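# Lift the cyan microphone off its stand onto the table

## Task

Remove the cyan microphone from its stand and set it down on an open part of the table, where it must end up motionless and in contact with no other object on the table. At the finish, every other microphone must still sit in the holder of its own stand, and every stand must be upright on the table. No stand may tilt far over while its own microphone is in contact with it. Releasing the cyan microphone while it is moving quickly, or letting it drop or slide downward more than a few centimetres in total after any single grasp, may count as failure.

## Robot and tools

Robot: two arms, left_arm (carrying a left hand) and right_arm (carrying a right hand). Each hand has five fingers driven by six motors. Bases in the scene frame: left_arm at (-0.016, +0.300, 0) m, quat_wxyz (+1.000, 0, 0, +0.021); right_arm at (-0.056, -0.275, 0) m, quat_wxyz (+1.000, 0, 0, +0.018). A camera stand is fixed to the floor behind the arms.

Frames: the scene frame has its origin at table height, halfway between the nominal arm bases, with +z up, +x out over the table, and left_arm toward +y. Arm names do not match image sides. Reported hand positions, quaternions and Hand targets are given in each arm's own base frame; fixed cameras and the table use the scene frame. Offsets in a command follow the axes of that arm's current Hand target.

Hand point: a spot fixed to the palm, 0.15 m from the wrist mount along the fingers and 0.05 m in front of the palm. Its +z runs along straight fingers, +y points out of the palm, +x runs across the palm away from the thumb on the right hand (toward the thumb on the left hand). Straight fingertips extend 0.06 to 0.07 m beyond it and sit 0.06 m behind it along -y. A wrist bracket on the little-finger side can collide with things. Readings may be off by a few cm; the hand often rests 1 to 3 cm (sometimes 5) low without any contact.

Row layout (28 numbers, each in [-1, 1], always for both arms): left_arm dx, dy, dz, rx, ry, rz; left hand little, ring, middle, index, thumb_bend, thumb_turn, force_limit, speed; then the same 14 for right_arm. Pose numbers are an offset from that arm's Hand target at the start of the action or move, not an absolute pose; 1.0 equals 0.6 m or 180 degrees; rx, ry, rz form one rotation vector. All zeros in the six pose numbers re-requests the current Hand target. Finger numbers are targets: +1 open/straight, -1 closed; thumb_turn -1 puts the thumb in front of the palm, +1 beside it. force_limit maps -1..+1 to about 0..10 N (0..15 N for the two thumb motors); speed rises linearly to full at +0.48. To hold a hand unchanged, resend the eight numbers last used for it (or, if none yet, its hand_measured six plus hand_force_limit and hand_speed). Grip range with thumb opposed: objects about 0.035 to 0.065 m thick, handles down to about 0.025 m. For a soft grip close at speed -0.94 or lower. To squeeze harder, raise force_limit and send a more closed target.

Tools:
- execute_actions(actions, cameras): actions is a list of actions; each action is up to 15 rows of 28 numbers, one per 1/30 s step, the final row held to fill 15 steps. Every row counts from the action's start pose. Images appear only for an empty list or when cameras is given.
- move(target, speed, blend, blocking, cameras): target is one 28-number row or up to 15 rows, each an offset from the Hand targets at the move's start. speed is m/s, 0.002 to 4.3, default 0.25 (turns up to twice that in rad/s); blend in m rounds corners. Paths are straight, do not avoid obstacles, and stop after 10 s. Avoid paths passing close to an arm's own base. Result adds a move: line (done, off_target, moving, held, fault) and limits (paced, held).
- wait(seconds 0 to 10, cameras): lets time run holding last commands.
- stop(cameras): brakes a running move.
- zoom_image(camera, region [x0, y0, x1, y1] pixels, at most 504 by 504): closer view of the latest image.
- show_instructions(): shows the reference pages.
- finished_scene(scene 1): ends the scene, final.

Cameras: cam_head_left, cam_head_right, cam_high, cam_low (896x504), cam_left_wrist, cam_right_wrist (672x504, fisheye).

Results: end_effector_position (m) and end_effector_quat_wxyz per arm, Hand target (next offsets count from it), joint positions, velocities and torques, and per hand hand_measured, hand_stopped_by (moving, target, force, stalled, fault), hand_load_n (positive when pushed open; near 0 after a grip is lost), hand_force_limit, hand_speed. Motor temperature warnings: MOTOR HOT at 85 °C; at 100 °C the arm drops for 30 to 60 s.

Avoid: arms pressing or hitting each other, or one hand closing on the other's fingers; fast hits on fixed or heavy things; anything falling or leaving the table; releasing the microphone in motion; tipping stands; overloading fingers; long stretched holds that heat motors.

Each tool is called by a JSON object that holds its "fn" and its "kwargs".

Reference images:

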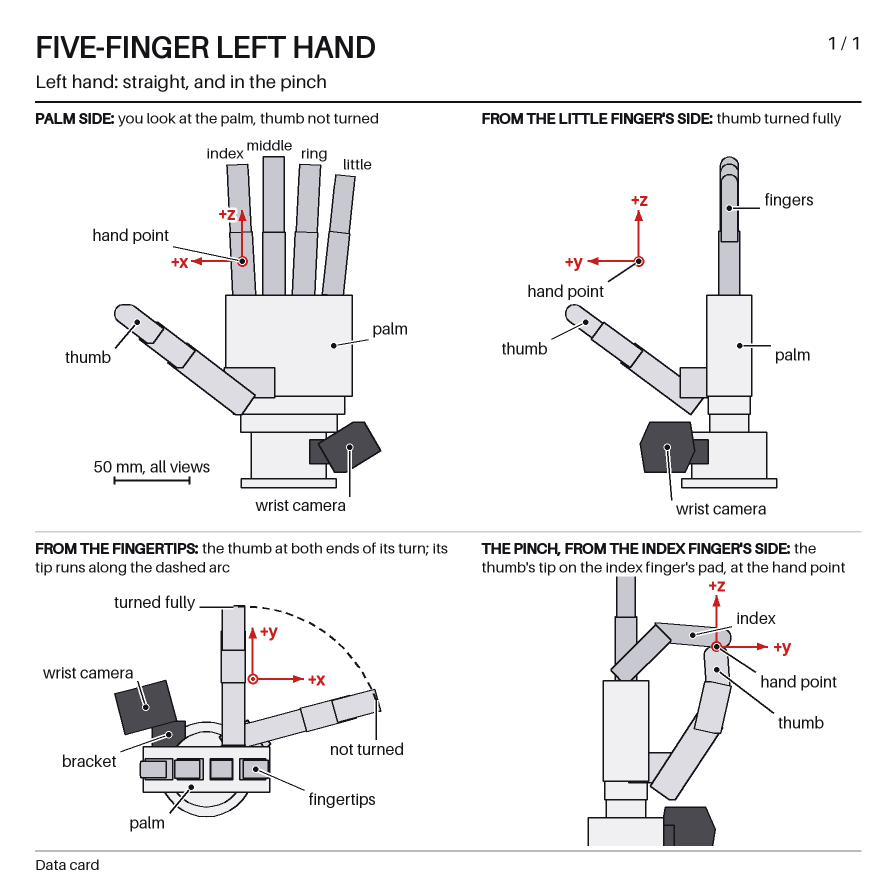

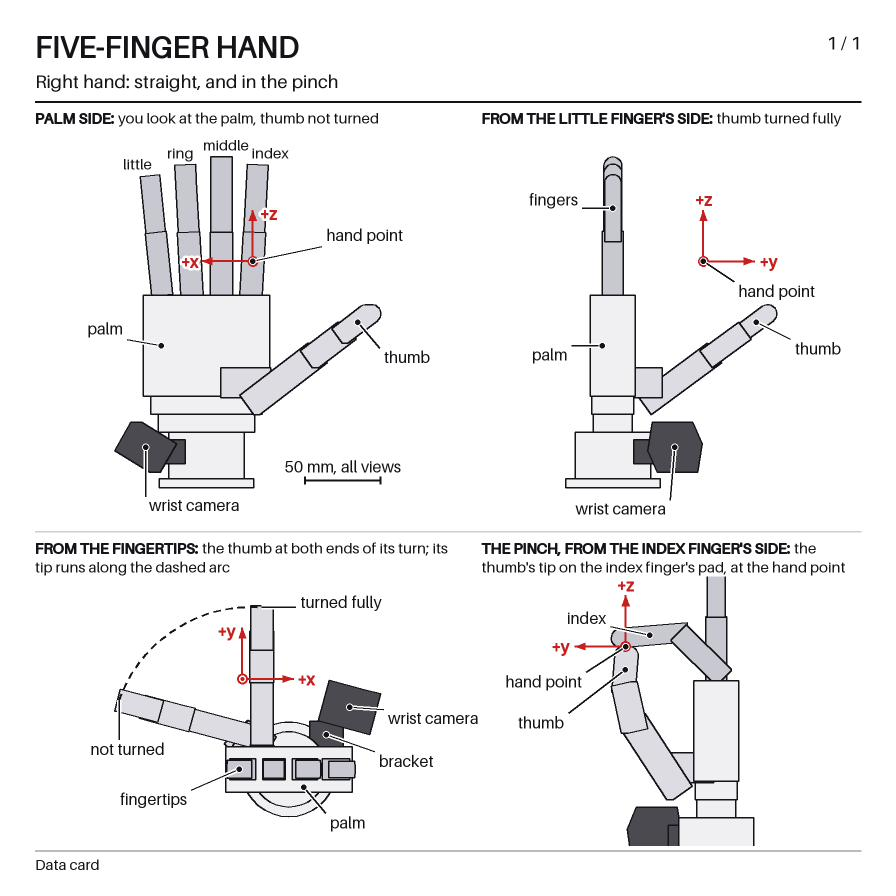

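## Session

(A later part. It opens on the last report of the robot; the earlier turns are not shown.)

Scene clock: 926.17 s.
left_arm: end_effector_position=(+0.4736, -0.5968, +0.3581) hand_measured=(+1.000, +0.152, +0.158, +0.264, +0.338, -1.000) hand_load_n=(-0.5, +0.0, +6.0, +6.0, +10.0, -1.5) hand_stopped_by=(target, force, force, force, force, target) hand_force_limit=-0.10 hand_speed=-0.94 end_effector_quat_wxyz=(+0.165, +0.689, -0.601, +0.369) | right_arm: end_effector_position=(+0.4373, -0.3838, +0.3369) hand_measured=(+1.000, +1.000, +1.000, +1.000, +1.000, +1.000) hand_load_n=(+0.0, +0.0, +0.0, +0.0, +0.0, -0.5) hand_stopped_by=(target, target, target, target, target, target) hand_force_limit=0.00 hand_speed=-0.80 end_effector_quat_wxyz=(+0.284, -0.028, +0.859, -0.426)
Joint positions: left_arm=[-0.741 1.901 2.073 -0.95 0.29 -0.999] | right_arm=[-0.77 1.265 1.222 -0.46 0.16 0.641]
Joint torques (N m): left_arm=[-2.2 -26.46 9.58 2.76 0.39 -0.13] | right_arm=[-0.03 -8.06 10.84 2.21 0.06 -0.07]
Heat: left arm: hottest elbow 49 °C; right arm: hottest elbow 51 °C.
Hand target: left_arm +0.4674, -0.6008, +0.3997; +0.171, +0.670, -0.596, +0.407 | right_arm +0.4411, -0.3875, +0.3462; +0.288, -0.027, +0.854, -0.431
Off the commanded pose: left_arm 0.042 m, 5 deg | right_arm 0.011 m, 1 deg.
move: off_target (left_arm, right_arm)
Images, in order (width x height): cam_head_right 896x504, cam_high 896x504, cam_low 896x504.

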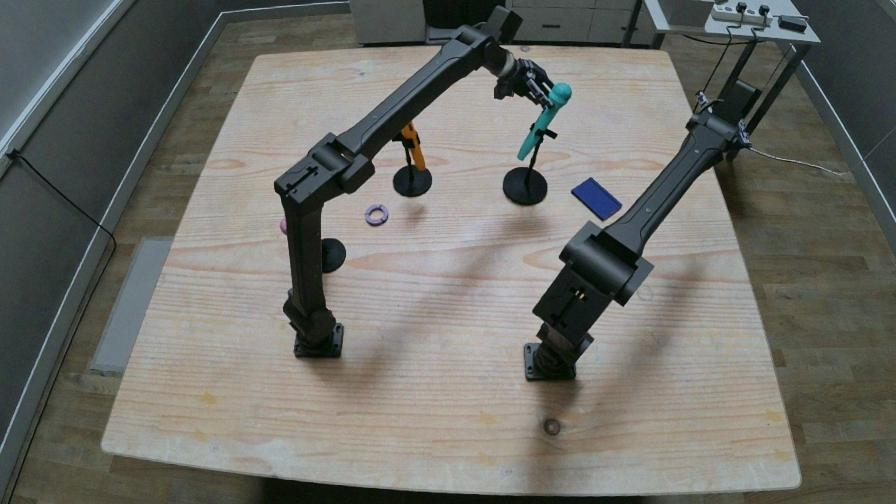

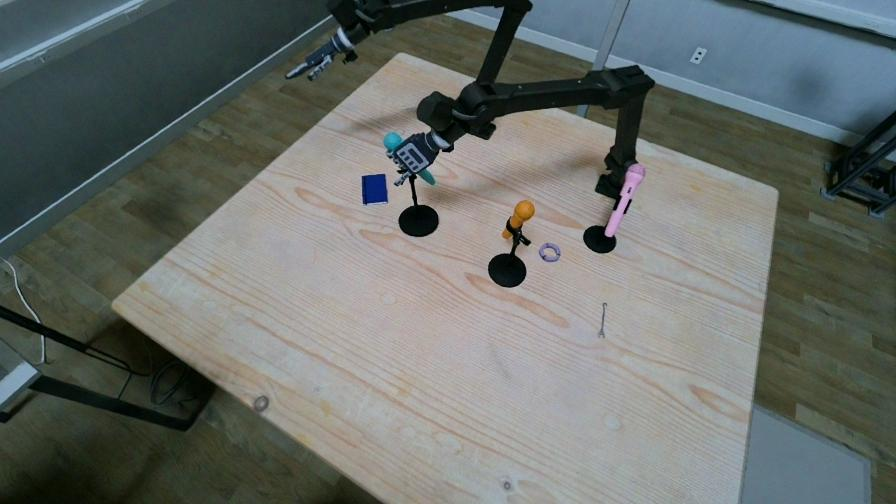

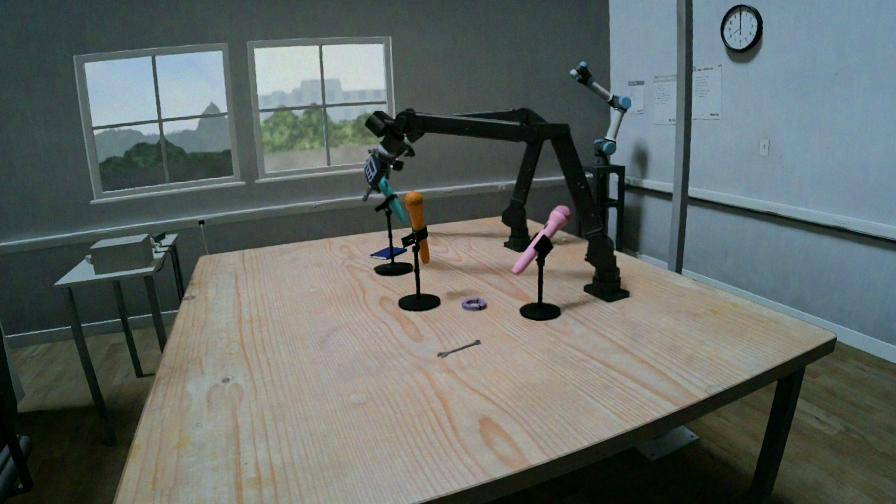

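{"fn": "move", "kwargs": {"target": [-0.043,-0.0082,-0.0275,0,0,0,1,-0.2,-0.2,-0.1,0.1,-1,-0.1,-0.94, 0,0,0,0,0,0,1,1,1,1,1,-1,0,-0.4], "speed": 0.06, "cameras": ["all"]}}

{"fn": "zoom_image", "kwargs": {"camera": "cam_low", "region": [300, 130, 460, 290]}}

{"fn": "zoom_image", "kwargs": {"camera": "cam_head_right", "region": [480, 70, 600, 220]}}

{"fn": "zoom_image", "kwargs": {"camera": "cam_head_left", "region": [480, 70, 600, 220]}}

{"fn": "zoom_image", "kwargs": {"camera": "cam_high", "region": [360, 120, 460, 250]}}

Scene clock: 991.03 s.
left_arm: end_effector_position=(+0.4696, -0.5722, +0.3537) hand_measured=(+1.000, +0.152, +0.158, +0.264, +0.338, -1.000) hand_load_n=(+0.0, +0.0, +8.0, +5.5, +10.0, -2.5) hand_stopped_by=(target, force, force, force, force, target) hand_force_limit=-0.10 hand_speed=-0.94 end_effector_quat_wxyz=(+0.168, +0.688, -0.600, +0.372) | right_arm: end_effector_position=(+0.4373, -0.3838, +0.3369) hand_measured=(+1.000, +1.000, +1.000, +1.000, +1.000, -1.000) hand_load_n=(+0.0, +0.0, +0.0, +0.0, +0.0, +0.0) hand_stopped_by=(target, target, target, target, target, target) hand_force_limit=0.00 hand_speed=-0.40 end_effector_quat_wxyz=(+0.284, -0.028, +0.859, -0.426)
Joint positions: left_arm=[-0.715 1.835 1.961 -0.902 0.314 -0.983] | right_arm=[-0.77 1.265 1.222 -0.46 0.16 0.641]
Joint torques (N m): left_arm=[-1.67 -25.29 9.46 2.5 0.53 -0.05] | right_arm=[0.56 -8.18 10.78 2.48 0.1 -0.13]
Heat: left arm: hottest elbow 47 °C; right arm: hottest elbow 51 °C.
Hand target: left_arm +0.4676, -0.5708, +0.3917; +0.171, +0.670, -0.596, +0.407 | right_arm +0.4411, -0.3875, +0.3462; +0.288, -0.027, +0.854, -0.431
Off the commanded pose: left_arm 0.038 m, 4 deg | right_arm 0.011 m, 1 deg.
move: off_target (left_arm, right_arm)
camera_calibration:
cam_left_wrist: T_world_to_cam=[[0.923165, -0.0237446, 0.38367, -0.576553], [-0.373424, -0.292241, 0.880426, -0.304997], [0.0912188, -0.95605, -0.278654, -0.376583], [0, 0, 0, 1]] pos_world=[0.452711, -0.462855, 0.384797]

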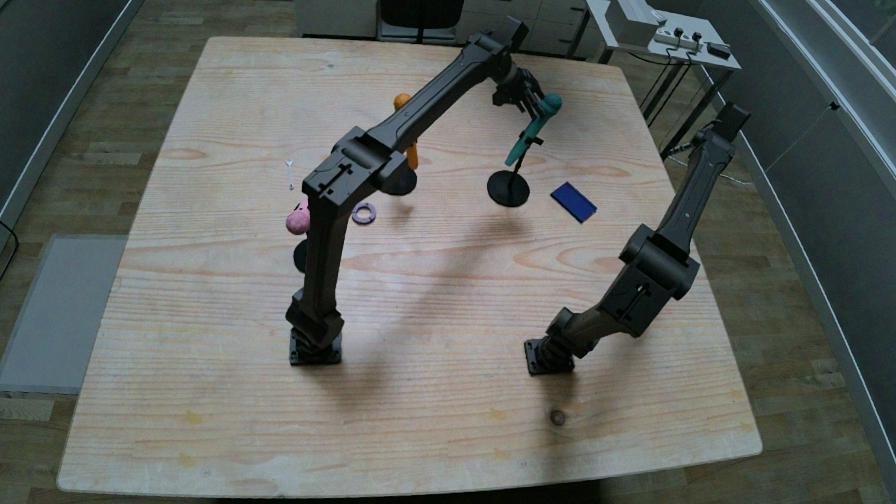

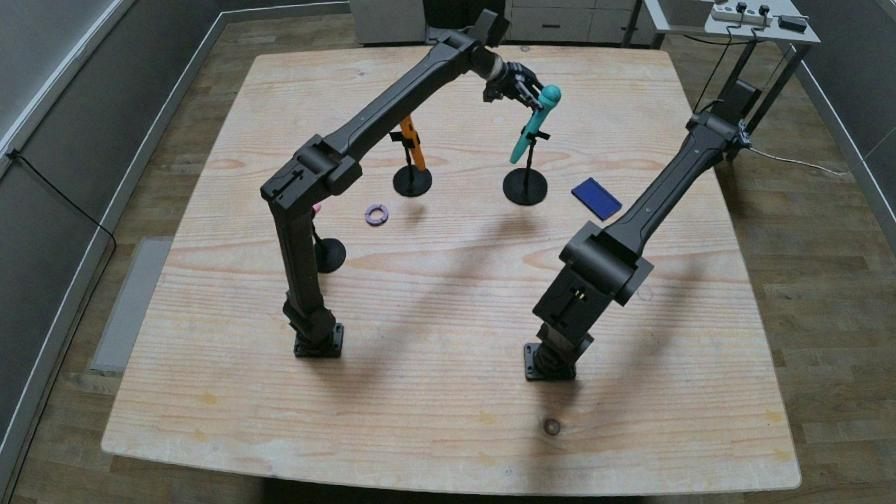

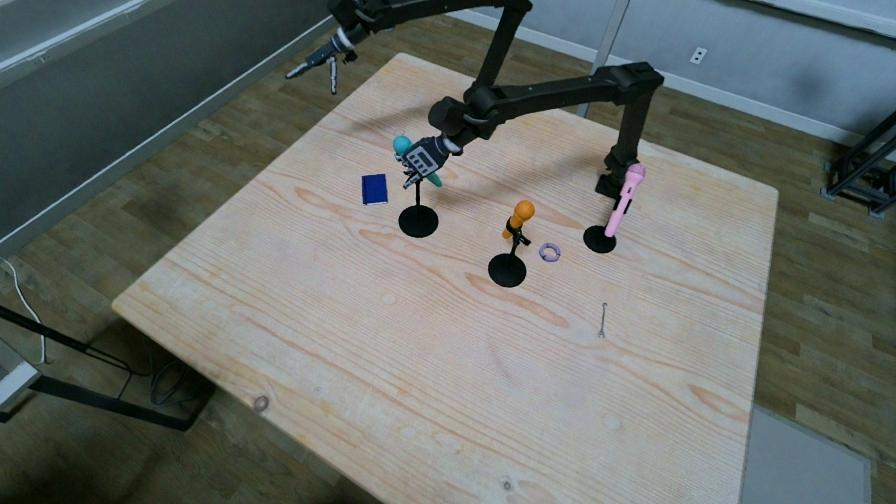

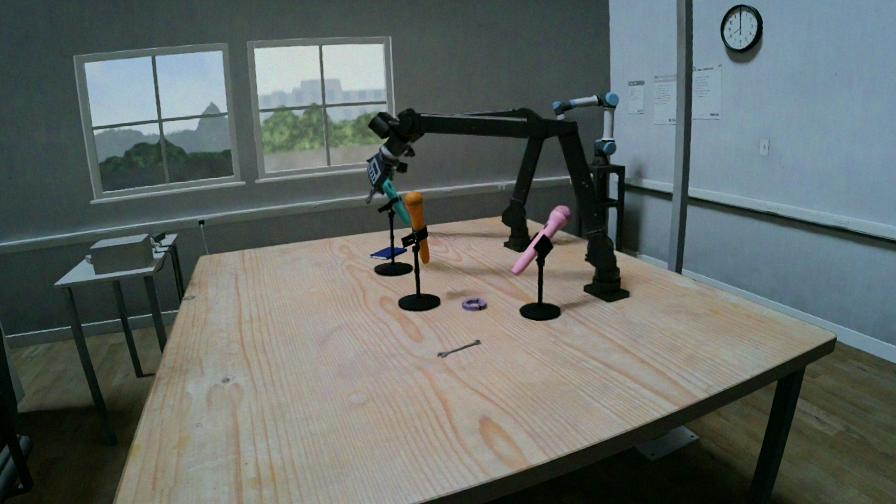

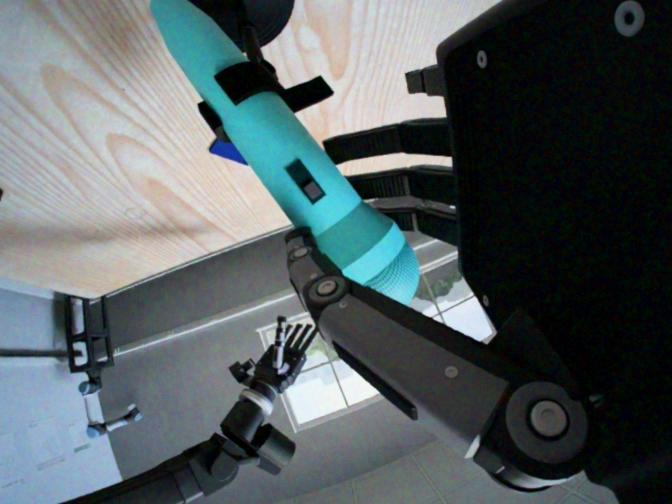

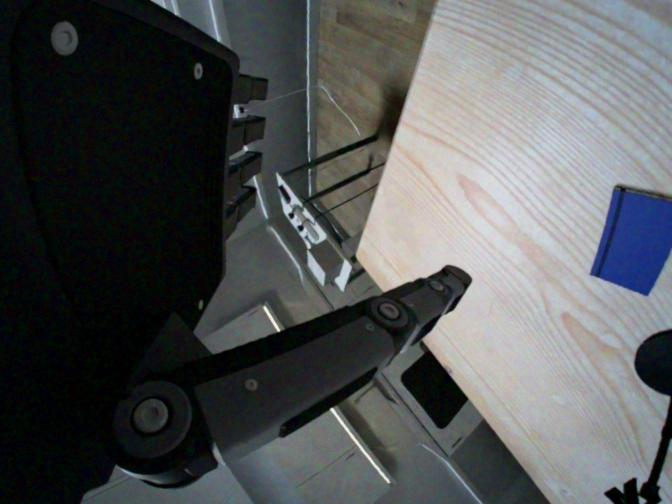

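Scaled by 3.150 from the camera's 896x504 image, which has a finer 1280x720 frame.

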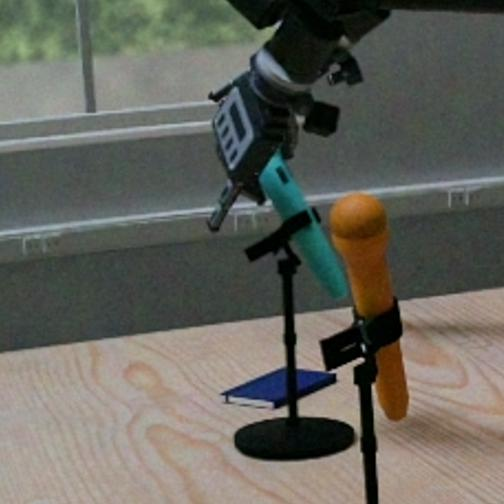

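Scaled by 3.360 from the camera's 896x504 image, which has a finer 1280x720 frame.

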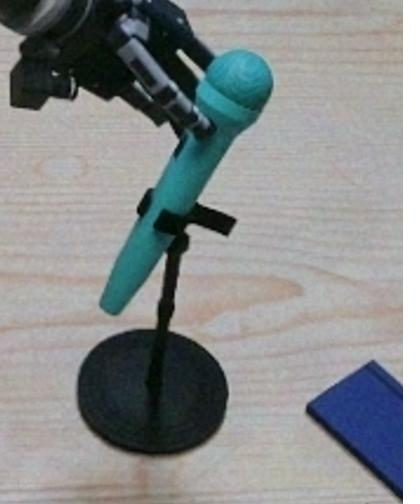

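Scaled by 3.360 from the camera's 896x504 image, which has a finer 1280x720 frame.

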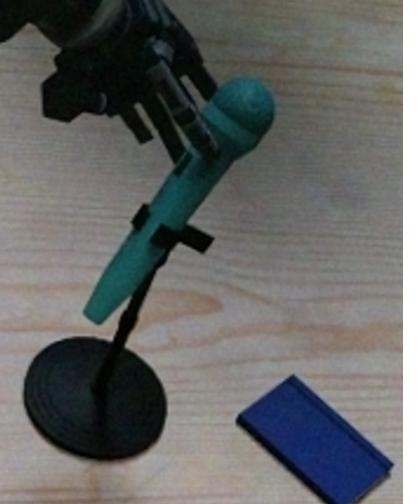

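Scaled by 3.877 from the camera's 896x504 image, which has a finer 1280x720 frame.

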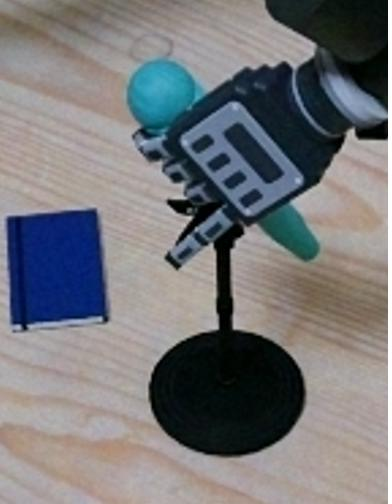

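{"fn": "move", "kwargs": {"target": [-0.001,-0.0235,0.0085,0,0,0,1,-0.2,-0.2,-0.1,0.1,-1,-0.1,-0.94, -0.0287,0.6283,-0.377,-0.2059,-0.2775,0.2155,1,1,1,1,1,-1,0,-0.4], "speed": 0.22, "cameras": ["all"]}}

Scene clock: 1013.53 s.
left_arm: end_effector_position=(+0.4723, -0.5683, +0.3539) hand_measured=(+1.000, +0.152, +0.158, +0.264, +0.338, -1.000) hand_load_n=(+0.0, +0.0, +8.0, +5.5, +10.0, -2.5) hand_stopped_by=(target, force, force, force, force, target) hand_force_limit=-0.10 hand_speed=-0.94 end_effector_quat_wxyz=(+0.170, +0.685, -0.602, +0.373) | right_arm: end_effector_position=(+0.4178, +0.0155, +0.1759) hand_measured=(+1.000, +1.000, +1.000, +1.000, +1.000, -1.000) hand_load_n=(+0.0, +0.0, +0.0, +0.0, +0.0, +0.0) hand_stopped_by=(target, target, target, target, target, target) hand_force_limit=0.00 hand_speed=-0.40 end_effector_quat_wxyz=(+0.706, -0.017, +0.708, +0.011)
Joint positions: left_arm=[-0.706 1.835 1.959 -0.9 0.326 -0.973] | right_arm=[-0.226 1.473 0.182 1.287 -0.265 1.561]
Joint torques (N m): left_arm=[-1.2 -22.48 13.07 1.74 0.53 -0.04] | right_arm=[-0.03 -3.25 3.4 3.34 0.11 -0.02]
Heat: left arm: hottest elbow 46 °C; right arm: hottest elbow 51 °C.
Hand target: left_arm +0.4825, -0.5709, +0.3917; +0.171, +0.670, -0.596, +0.407 | right_arm +0.4151, +0.0169, +0.1749; +0.707, -0.014, +0.707, +0.014
Off the commanded pose: left_arm 0.039 m, 4 deg | right_arm 0.003 m, 1 deg.
move: off_target (left_arm)
camera_calibration:
cam_left_wrist: T_world_to_cam=[[0.922421, -0.028006, 0.385168, -0.581701], [-0.376545, -0.286684, 0.880924, -0.298576], [0.0857503, -0.957616, -0.274989, -0.37265], [0, 0, 0, 1]] pos_world=[0.456101, -0.458743, 0.384601]
cam_right_wrist: T_world_to_cam=[[-0.0499543, 0.97395, -0.221193, 0.0464162], [-0.493292, 0.168511, 0.853386, 0.0550614], [0.868428, 0.151743, 0.472024, -0.331471], [0, 0, 0, 1]] pos_world=[0.317339, -0.00418711, 0.11974]

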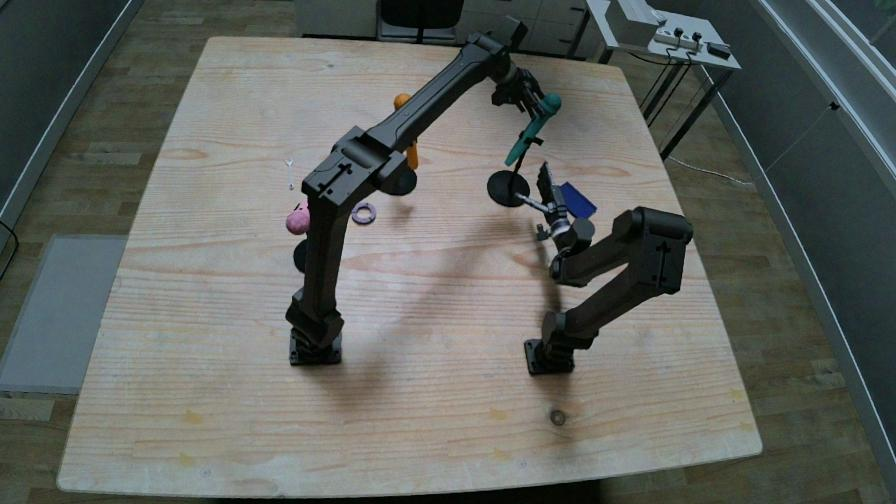

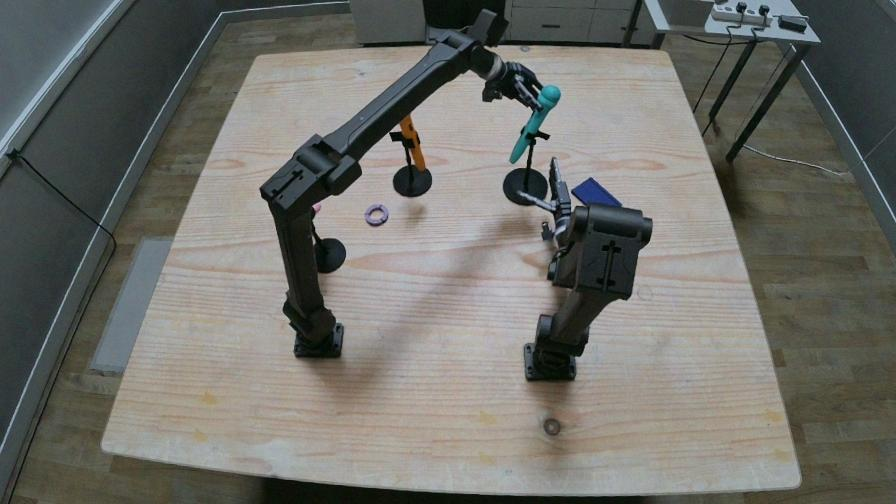

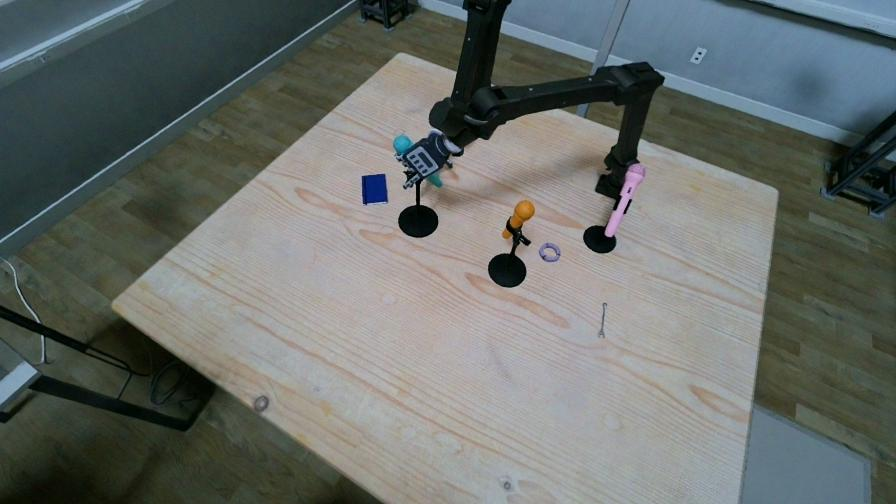

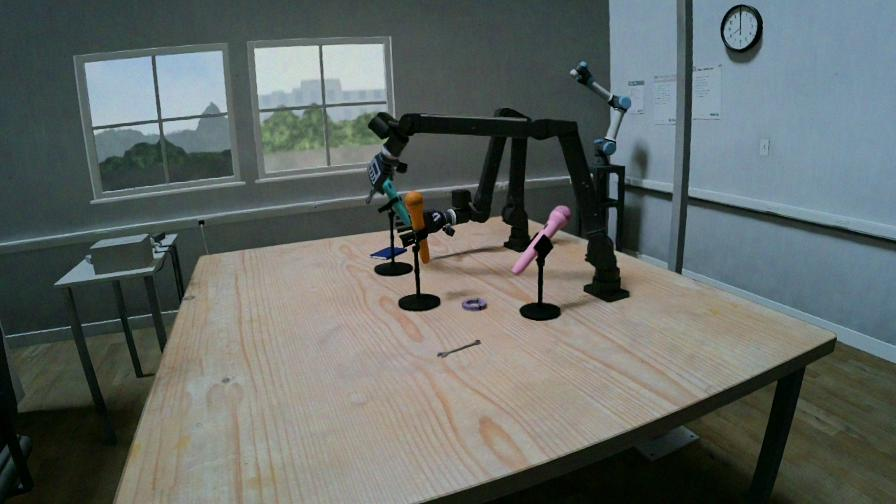

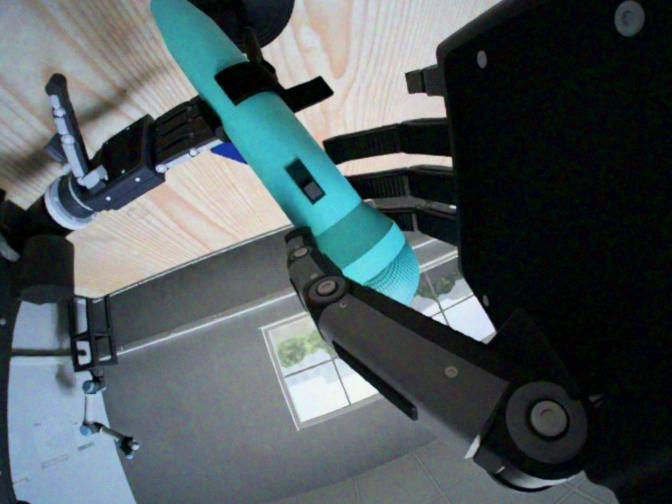

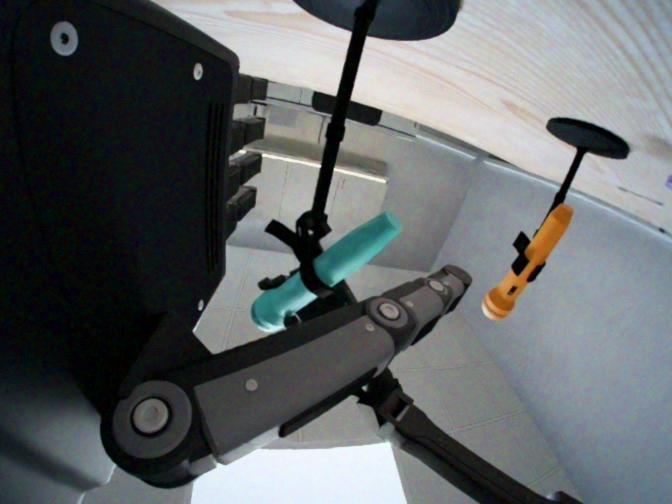

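{"fn": "move", "kwargs": {"target": [0,0,0,0,0,0,1,-0.2,-0.2,-0.1,0.1,-1,-0.1,-0.94, 0.0183,-0.015,0.175,0,0,0,1,1,1,1,1,-1,0,-0.4], "speed": 0.12, "cameras": ["cam_right_wrist","cam_head_right"]}}

{"fn": "zoom_image", "kwargs": {"camera": "cam_right_wrist", "region": [220, 0, 500, 300]}}

Scene clock: 1038.83 s.
left_arm: end_effector_position=(+0.4723, -0.5683, +0.3539) hand_measured=(+1.000, +0.152, +0.158, +0.264, +0.338, -1.000) hand_load_n=(+0.0, +0.0, +8.0, +5.5, +10.0, -2.5) hand_stopped_by=(target, force, force, force, force, target) hand_force_limit=-0.10 hand_speed=-0.94 end_effector_quat_wxyz=(+0.170, +0.685, -0.602, +0.373) | right_arm: end_effector_position=(+0.5115, +0.0106, +0.1689) hand_measured=(+1.000, +1.000, +1.000, +1.000, +1.000, -1.000) hand_load_n=(+0.0, +0.0, +0.0, +0.0, +0.0, +0.0) hand_stopped_by=(target, target, target, target, target, target) hand_force_limit=0.00 hand_speed=-0.40 end_effector_quat_wxyz=(+0.712, -0.017, +0.702, +0.008)
Joint positions: left_arm=[-0.706 1.835 1.959 -0.9 0.326 -0.973] | right_arm=[-0.174 1.689 0.429 1.274 -0.209 1.562]
Joint torques (N m): left_arm=[-1.14 -22.53 13.07 1.73 0.53 -0.04] | right_arm=[0.44 -6.53 5.91 2.13 0.11 0.07]
Heat: left arm: hottest elbow 46 °C; right arm: hottest elbow 48 °C.
Hand target: left_arm +0.4825, -0.5709, +0.3917; +0.171, +0.670, -0.596, +0.407 | right_arm +0.5203, +0.0121, +0.1640; +0.707, -0.015, +0.707, +0.014
Off the commanded pose: left_arm 0.039 m, 4 deg | right_arm 0.010 m, 1 deg.
move: off_target (left_arm)
camera_calibration:
cam_right_wrist: T_world_to_cam=[[-0.0420406, 0.973531, -0.224654, 0.0508971], [-0.508497, 0.172704, 0.843566, 0.117464], [0.860037, 0.1497, 0.487777, -0.407147], [0, 0, 0, 1]] pos_world=[0.412032, -0.00888657, 0.110942]
Images, in order (width x height): cam_head_right 896x504, cam_right_wrist 672x504.

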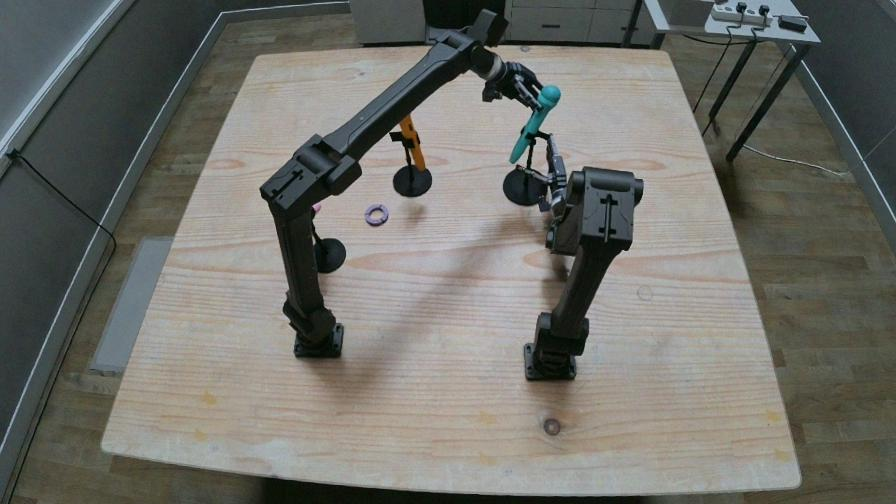

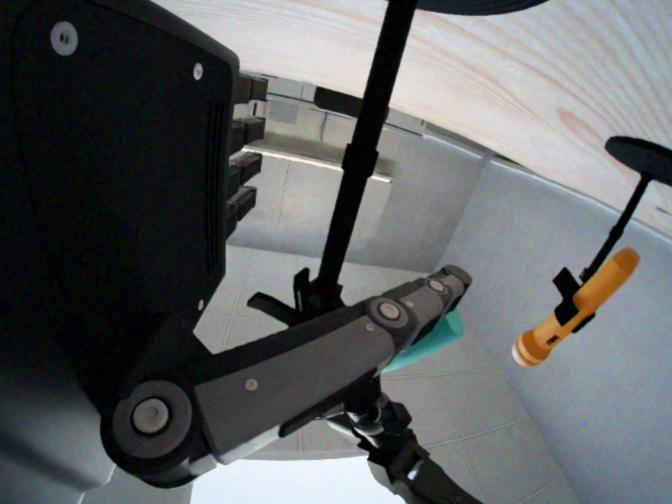

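Scaled by 1.680 from the camera's 672x504 image, which has a finer 960x720 frame.

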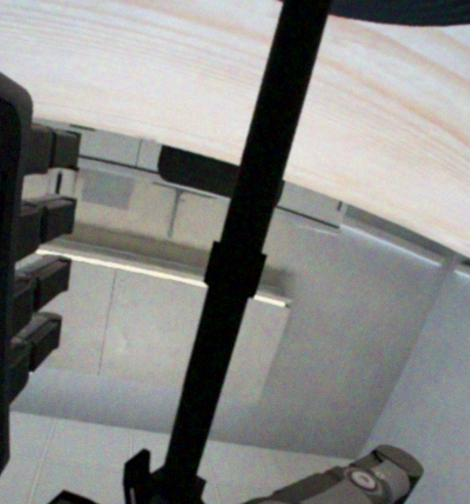

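{"fn": "execute_actions", "kwargs": {"actions": []}}

{"fn": "zoom_image", "kwargs": {"camera": "cam_head_right", "region": [490, 90, 610, 230]}}

{"fn": "zoom_image", "kwargs": {"camera": "cam_head_left", "region": [480, 90, 600, 230]}}

{"fn": "zoom_image", "kwargs": {"camera": "cam_high", "region": [370, 110, 470, 250]}}

{"fn": "zoom_image", "kwargs": {"camera": "cam_low", "region": [350, 170, 500, 300]}}

Scene clock: 1051.93 s.
left_arm: end_effector_position=(+0.4723, -0.5683, +0.3539) hand_measured=(+1.000, +0.152, +0.158, +0.264, +0.338, -1.000) hand_load_n=(+0.0, +0.0, +8.0, +5.5, +10.0, -2.5) hand_stopped_by=(target, force, force, force, force, target) hand_force_limit=-0.10 hand_speed=-0.94 end_effector_quat_wxyz=(+0.170, +0.685, -0.602, +0.373) | right_arm: end_effector_position=(+0.5115, +0.0106, +0.1689) hand_measured=(+1.000, +1.000, +1.000, +1.000, +1.000, -1.000) hand_load_n=(+0.0, +0.0, +0.0, +0.0, +0.0, +0.0) hand_stopped_by=(target, target, target, target, target, target) hand_force_limit=0.00 hand_speed=-0.40 end_effector_quat_wxyz=(+0.712, -0.017, +0.702, +0.008)
Joint positions: left_arm=[-0.706 1.835 1.959 -0.9 0.326 -0.973] | right_arm=[-0.174 1.689 0.429 1.274 -0.209 1.562]
Joint velocities: within noise
Joint torques (N m): left_arm=[-1.2 -22.53 13.07 1.73 0.53 -0.05] | right_arm=[1.08 -6.95 5.98 1.66 0.13 0.04]
Motor temperatures (°C): left_arm=[29 42 47 28 28 27] | right_arm=[30 31 47 28 30 30]
Heat: left arm: hottest elbow 47 °C; right arm: hottest elbow 47 °C.
Hand target: left_arm +0.4825, -0.5709, +0.3917; +0.171, +0.670, -0.596, +0.407 | right_arm +0.5203, +0.0121, +0.1640; +0.707, -0.015, +0.707, +0.014
Off the commanded pose: left_arm 0.039 m, 4 deg | right_arm 0.010 m, 1 deg.
camera_calibration:
cam_left_wrist: T_world_to_cam=[[0.922421, -0.028006, 0.385168, -0.581701], [-0.376545, -0.286684, 0.880924, -0.298576], [0.0857503, -0.957616, -0.274989, -0.37265], [0, 0, 0, 1]] pos_world=[0.456101, -0.458743, 0.384601]
cam_right_wrist: T_world_to_cam=[[-0.0420406, 0.973531, -0.224654, 0.0508971], [-0.508497, 0.172704, 0.843566, 0.117464], [0.860037, 0.1497, 0.487777, -0.407147], [0, 0, 0, 1]] pos_world=[0.412032, -0.00888657, 0.110942]

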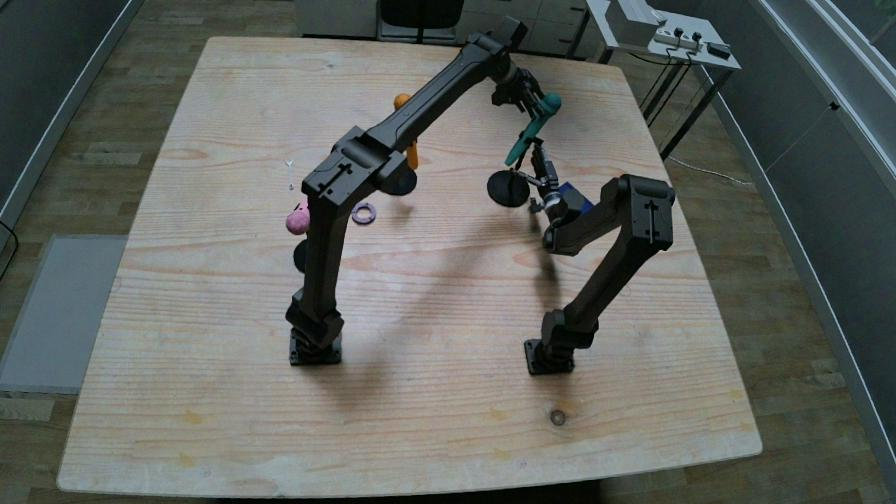

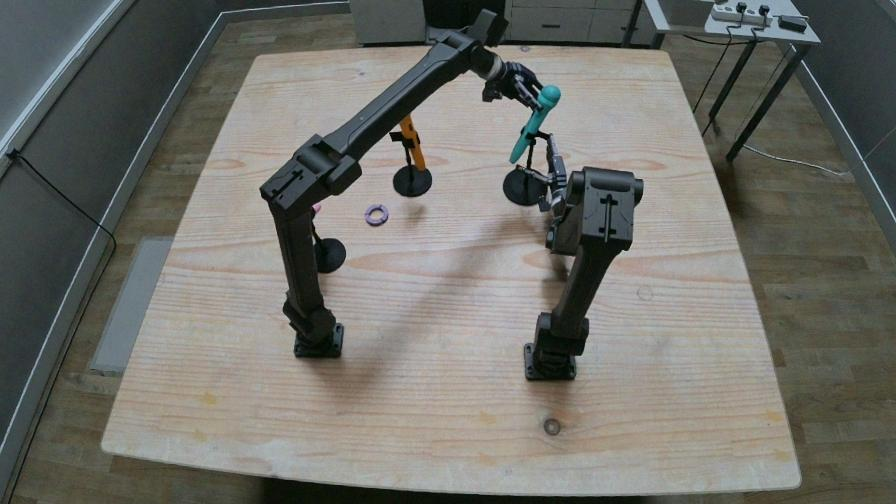

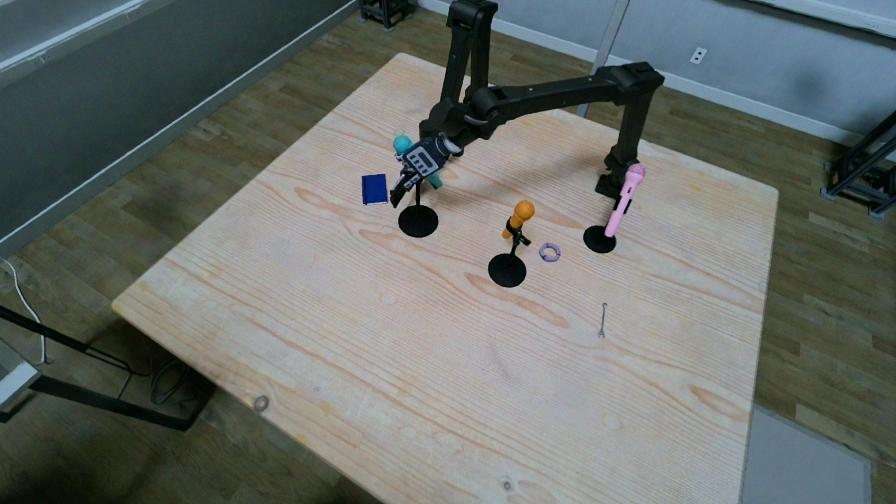

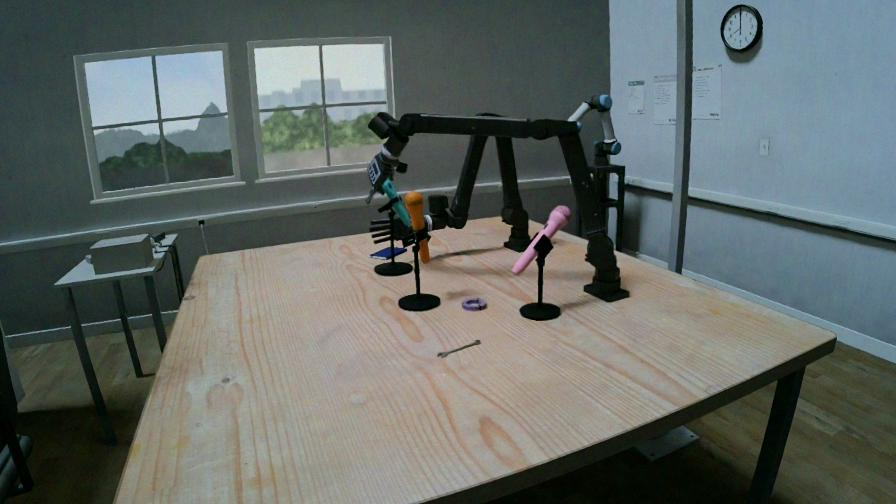

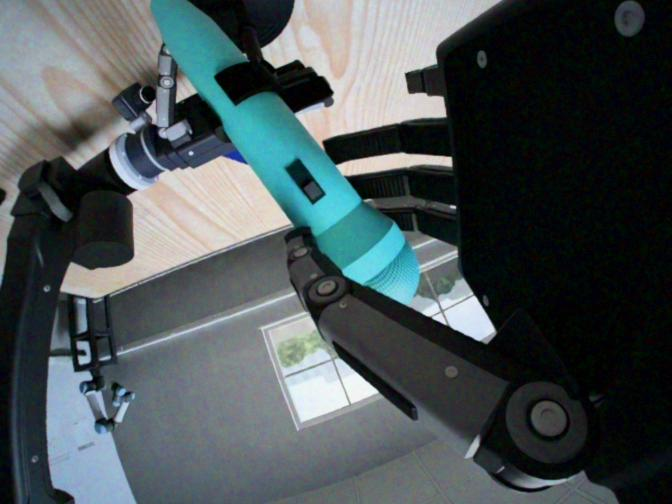

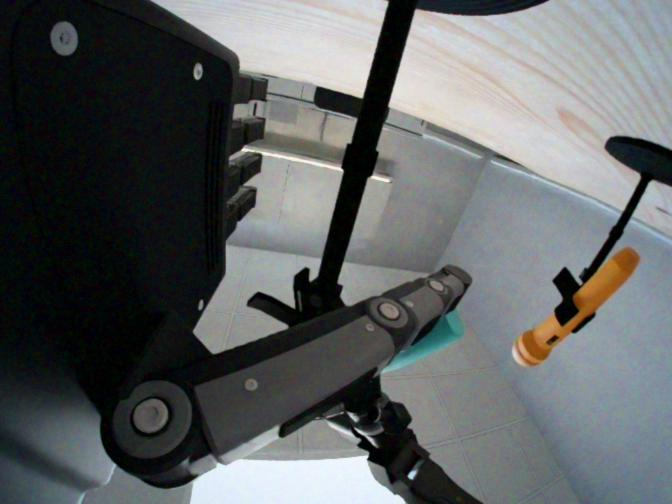

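Scaled by 3.600 from the camera's 896x504 image, which has a finer 1280x720 frame.

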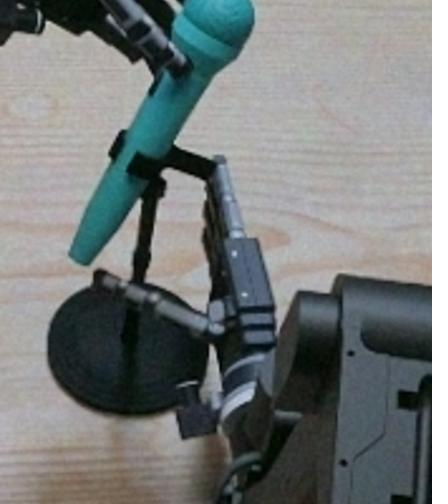

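Scaled by 3.600 from the camera's 896x504 image, which has a finer 1280x720 frame.

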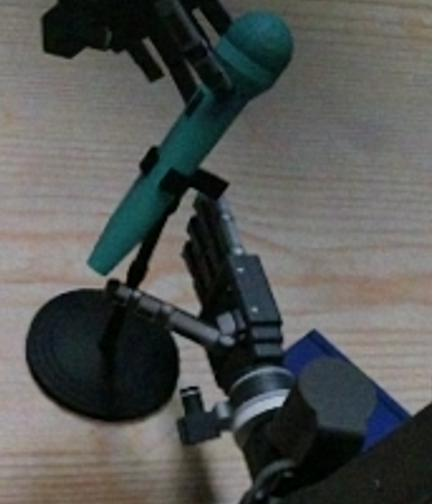

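Scaled by 3.600 from the camera's 896x504 image, which has a finer 1280x720 frame.

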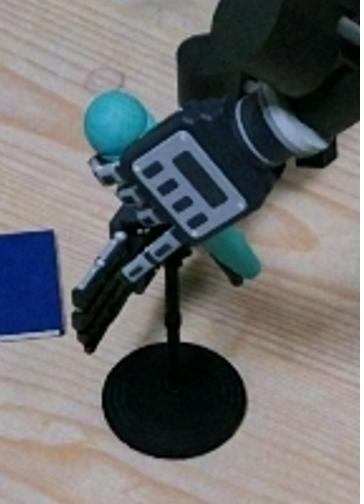

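Scaled by 3.360 from the camera's 896x504 image, which has a finer 1280x720 frame.

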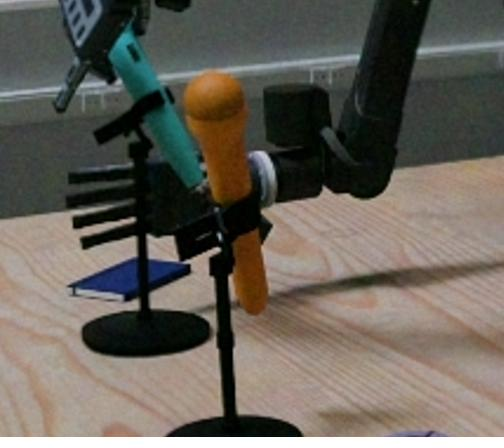

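{"fn": "move", "kwargs": {"target": [0,0,0,0,0,0,1,-0.2,-0.2,-0.1,0.1,-1,-0.1,-0.94, 0.0,0.0,-0.035,0,0,0,1,1,1,1,1,-1,0,-0.4], "speed": 0.1, "cameras": ["cam_right_wrist","cam_low"]}}

{"fn": "zoom_image", "kwargs": {"camera": "cam_low", "region": [350, 170, 500, 300]}}

Scene clock: 1062.40 s.
left_arm: end_effector_position=(+0.4723, -0.5683, +0.3539) hand_measured=(+1.000, +0.152, +0.158, +0.264, +0.338, -1.000) hand_load_n=(+0.0, +0.0, +8.0, +6.0, +9.5, -2.5) hand_stopped_by=(target, force, force, force, force, target) hand_force_limit=-0.10 hand_speed=-0.94 end_effector_quat_wxyz=(+0.170, +0.685, -0.602, +0.373) | right_arm: end_effector_position=(+0.5026, +0.0139, +0.1597) hand_measured=(+1.000, +1.000, +1.000, +1.000, +1.000, -1.000) hand_load_n=(+0.0, +0.0, +0.0, +0.0, +0.0, +0.0) hand_stopped_by=(target, target, target, target, target, target) hand_force_limit=0.00 hand_speed=-0.40 end_effector_quat_wxyz=(+0.703, -0.018, +0.710, +0.013)
Joint positions: left_arm=[-0.706 1.835 1.959 -0.9 0.326 -0.973] | right_arm=[-0.174 1.689 0.404 1.274 -0.219 1.562]
Joint torques (N m): left_arm=[-1.2 -22.53 13.08 1.74 0.53 -0.05] | right_arm=[-0.44 -8.88 3.48 3.07 -0.02 0.05]
Heat: left arm: hottest elbow 47 °C; right arm: hottest elbow 46 °C.
Hand target: left_arm +0.4825, -0.5709, +0.3917; +0.171, +0.670, -0.596, +0.407 | right_arm +0.4994, +0.0113, +0.1640; +0.707, -0.015, +0.707, +0.014
Off the commanded pose: left_arm 0.039 m, 4 deg | right_arm 0.006 m, 1 deg.
move: off_target (left_arm)
camera_calibration:
cam_right_wrist: T_world_to_cam=[[-0.0568284, 0.974017, -0.219231, 0.0517955], [-0.489048, 0.16428, 0.856647, 0.108388], [0.870404, 0.155896, 0.467005, -0.397502], [0, 0, 0, 1]] pos_world=[0.401937, -0.00628667, 0.10414]
Images, in order (width x height): cam_low 896x504, cam_right_wrist 672x504.

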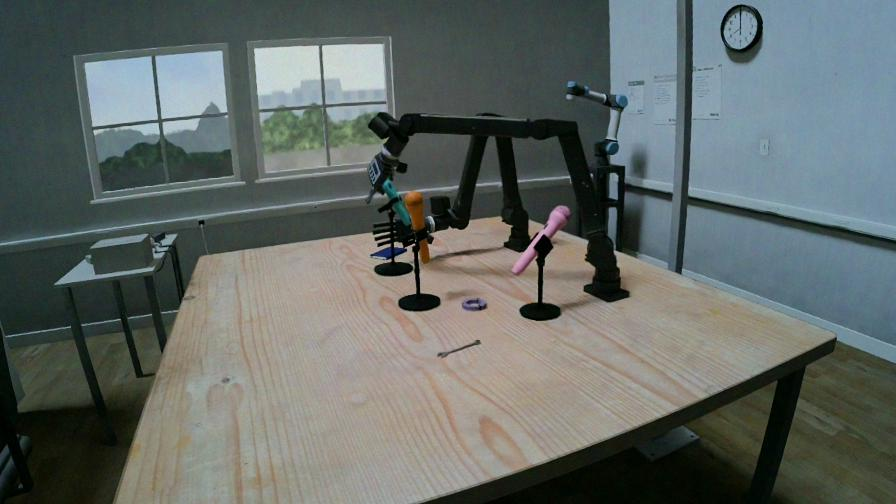

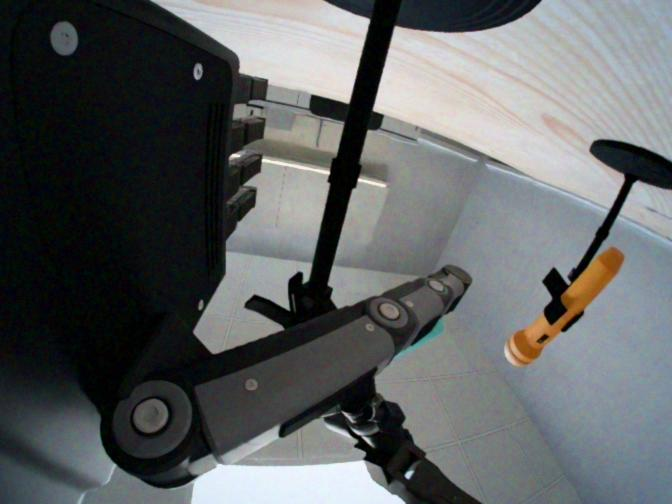

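Scaled by 3.360 from the camera's 896x504 image, which has a finer 1280x720 frame.

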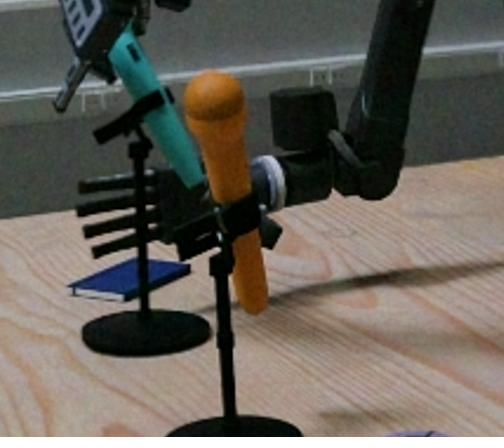

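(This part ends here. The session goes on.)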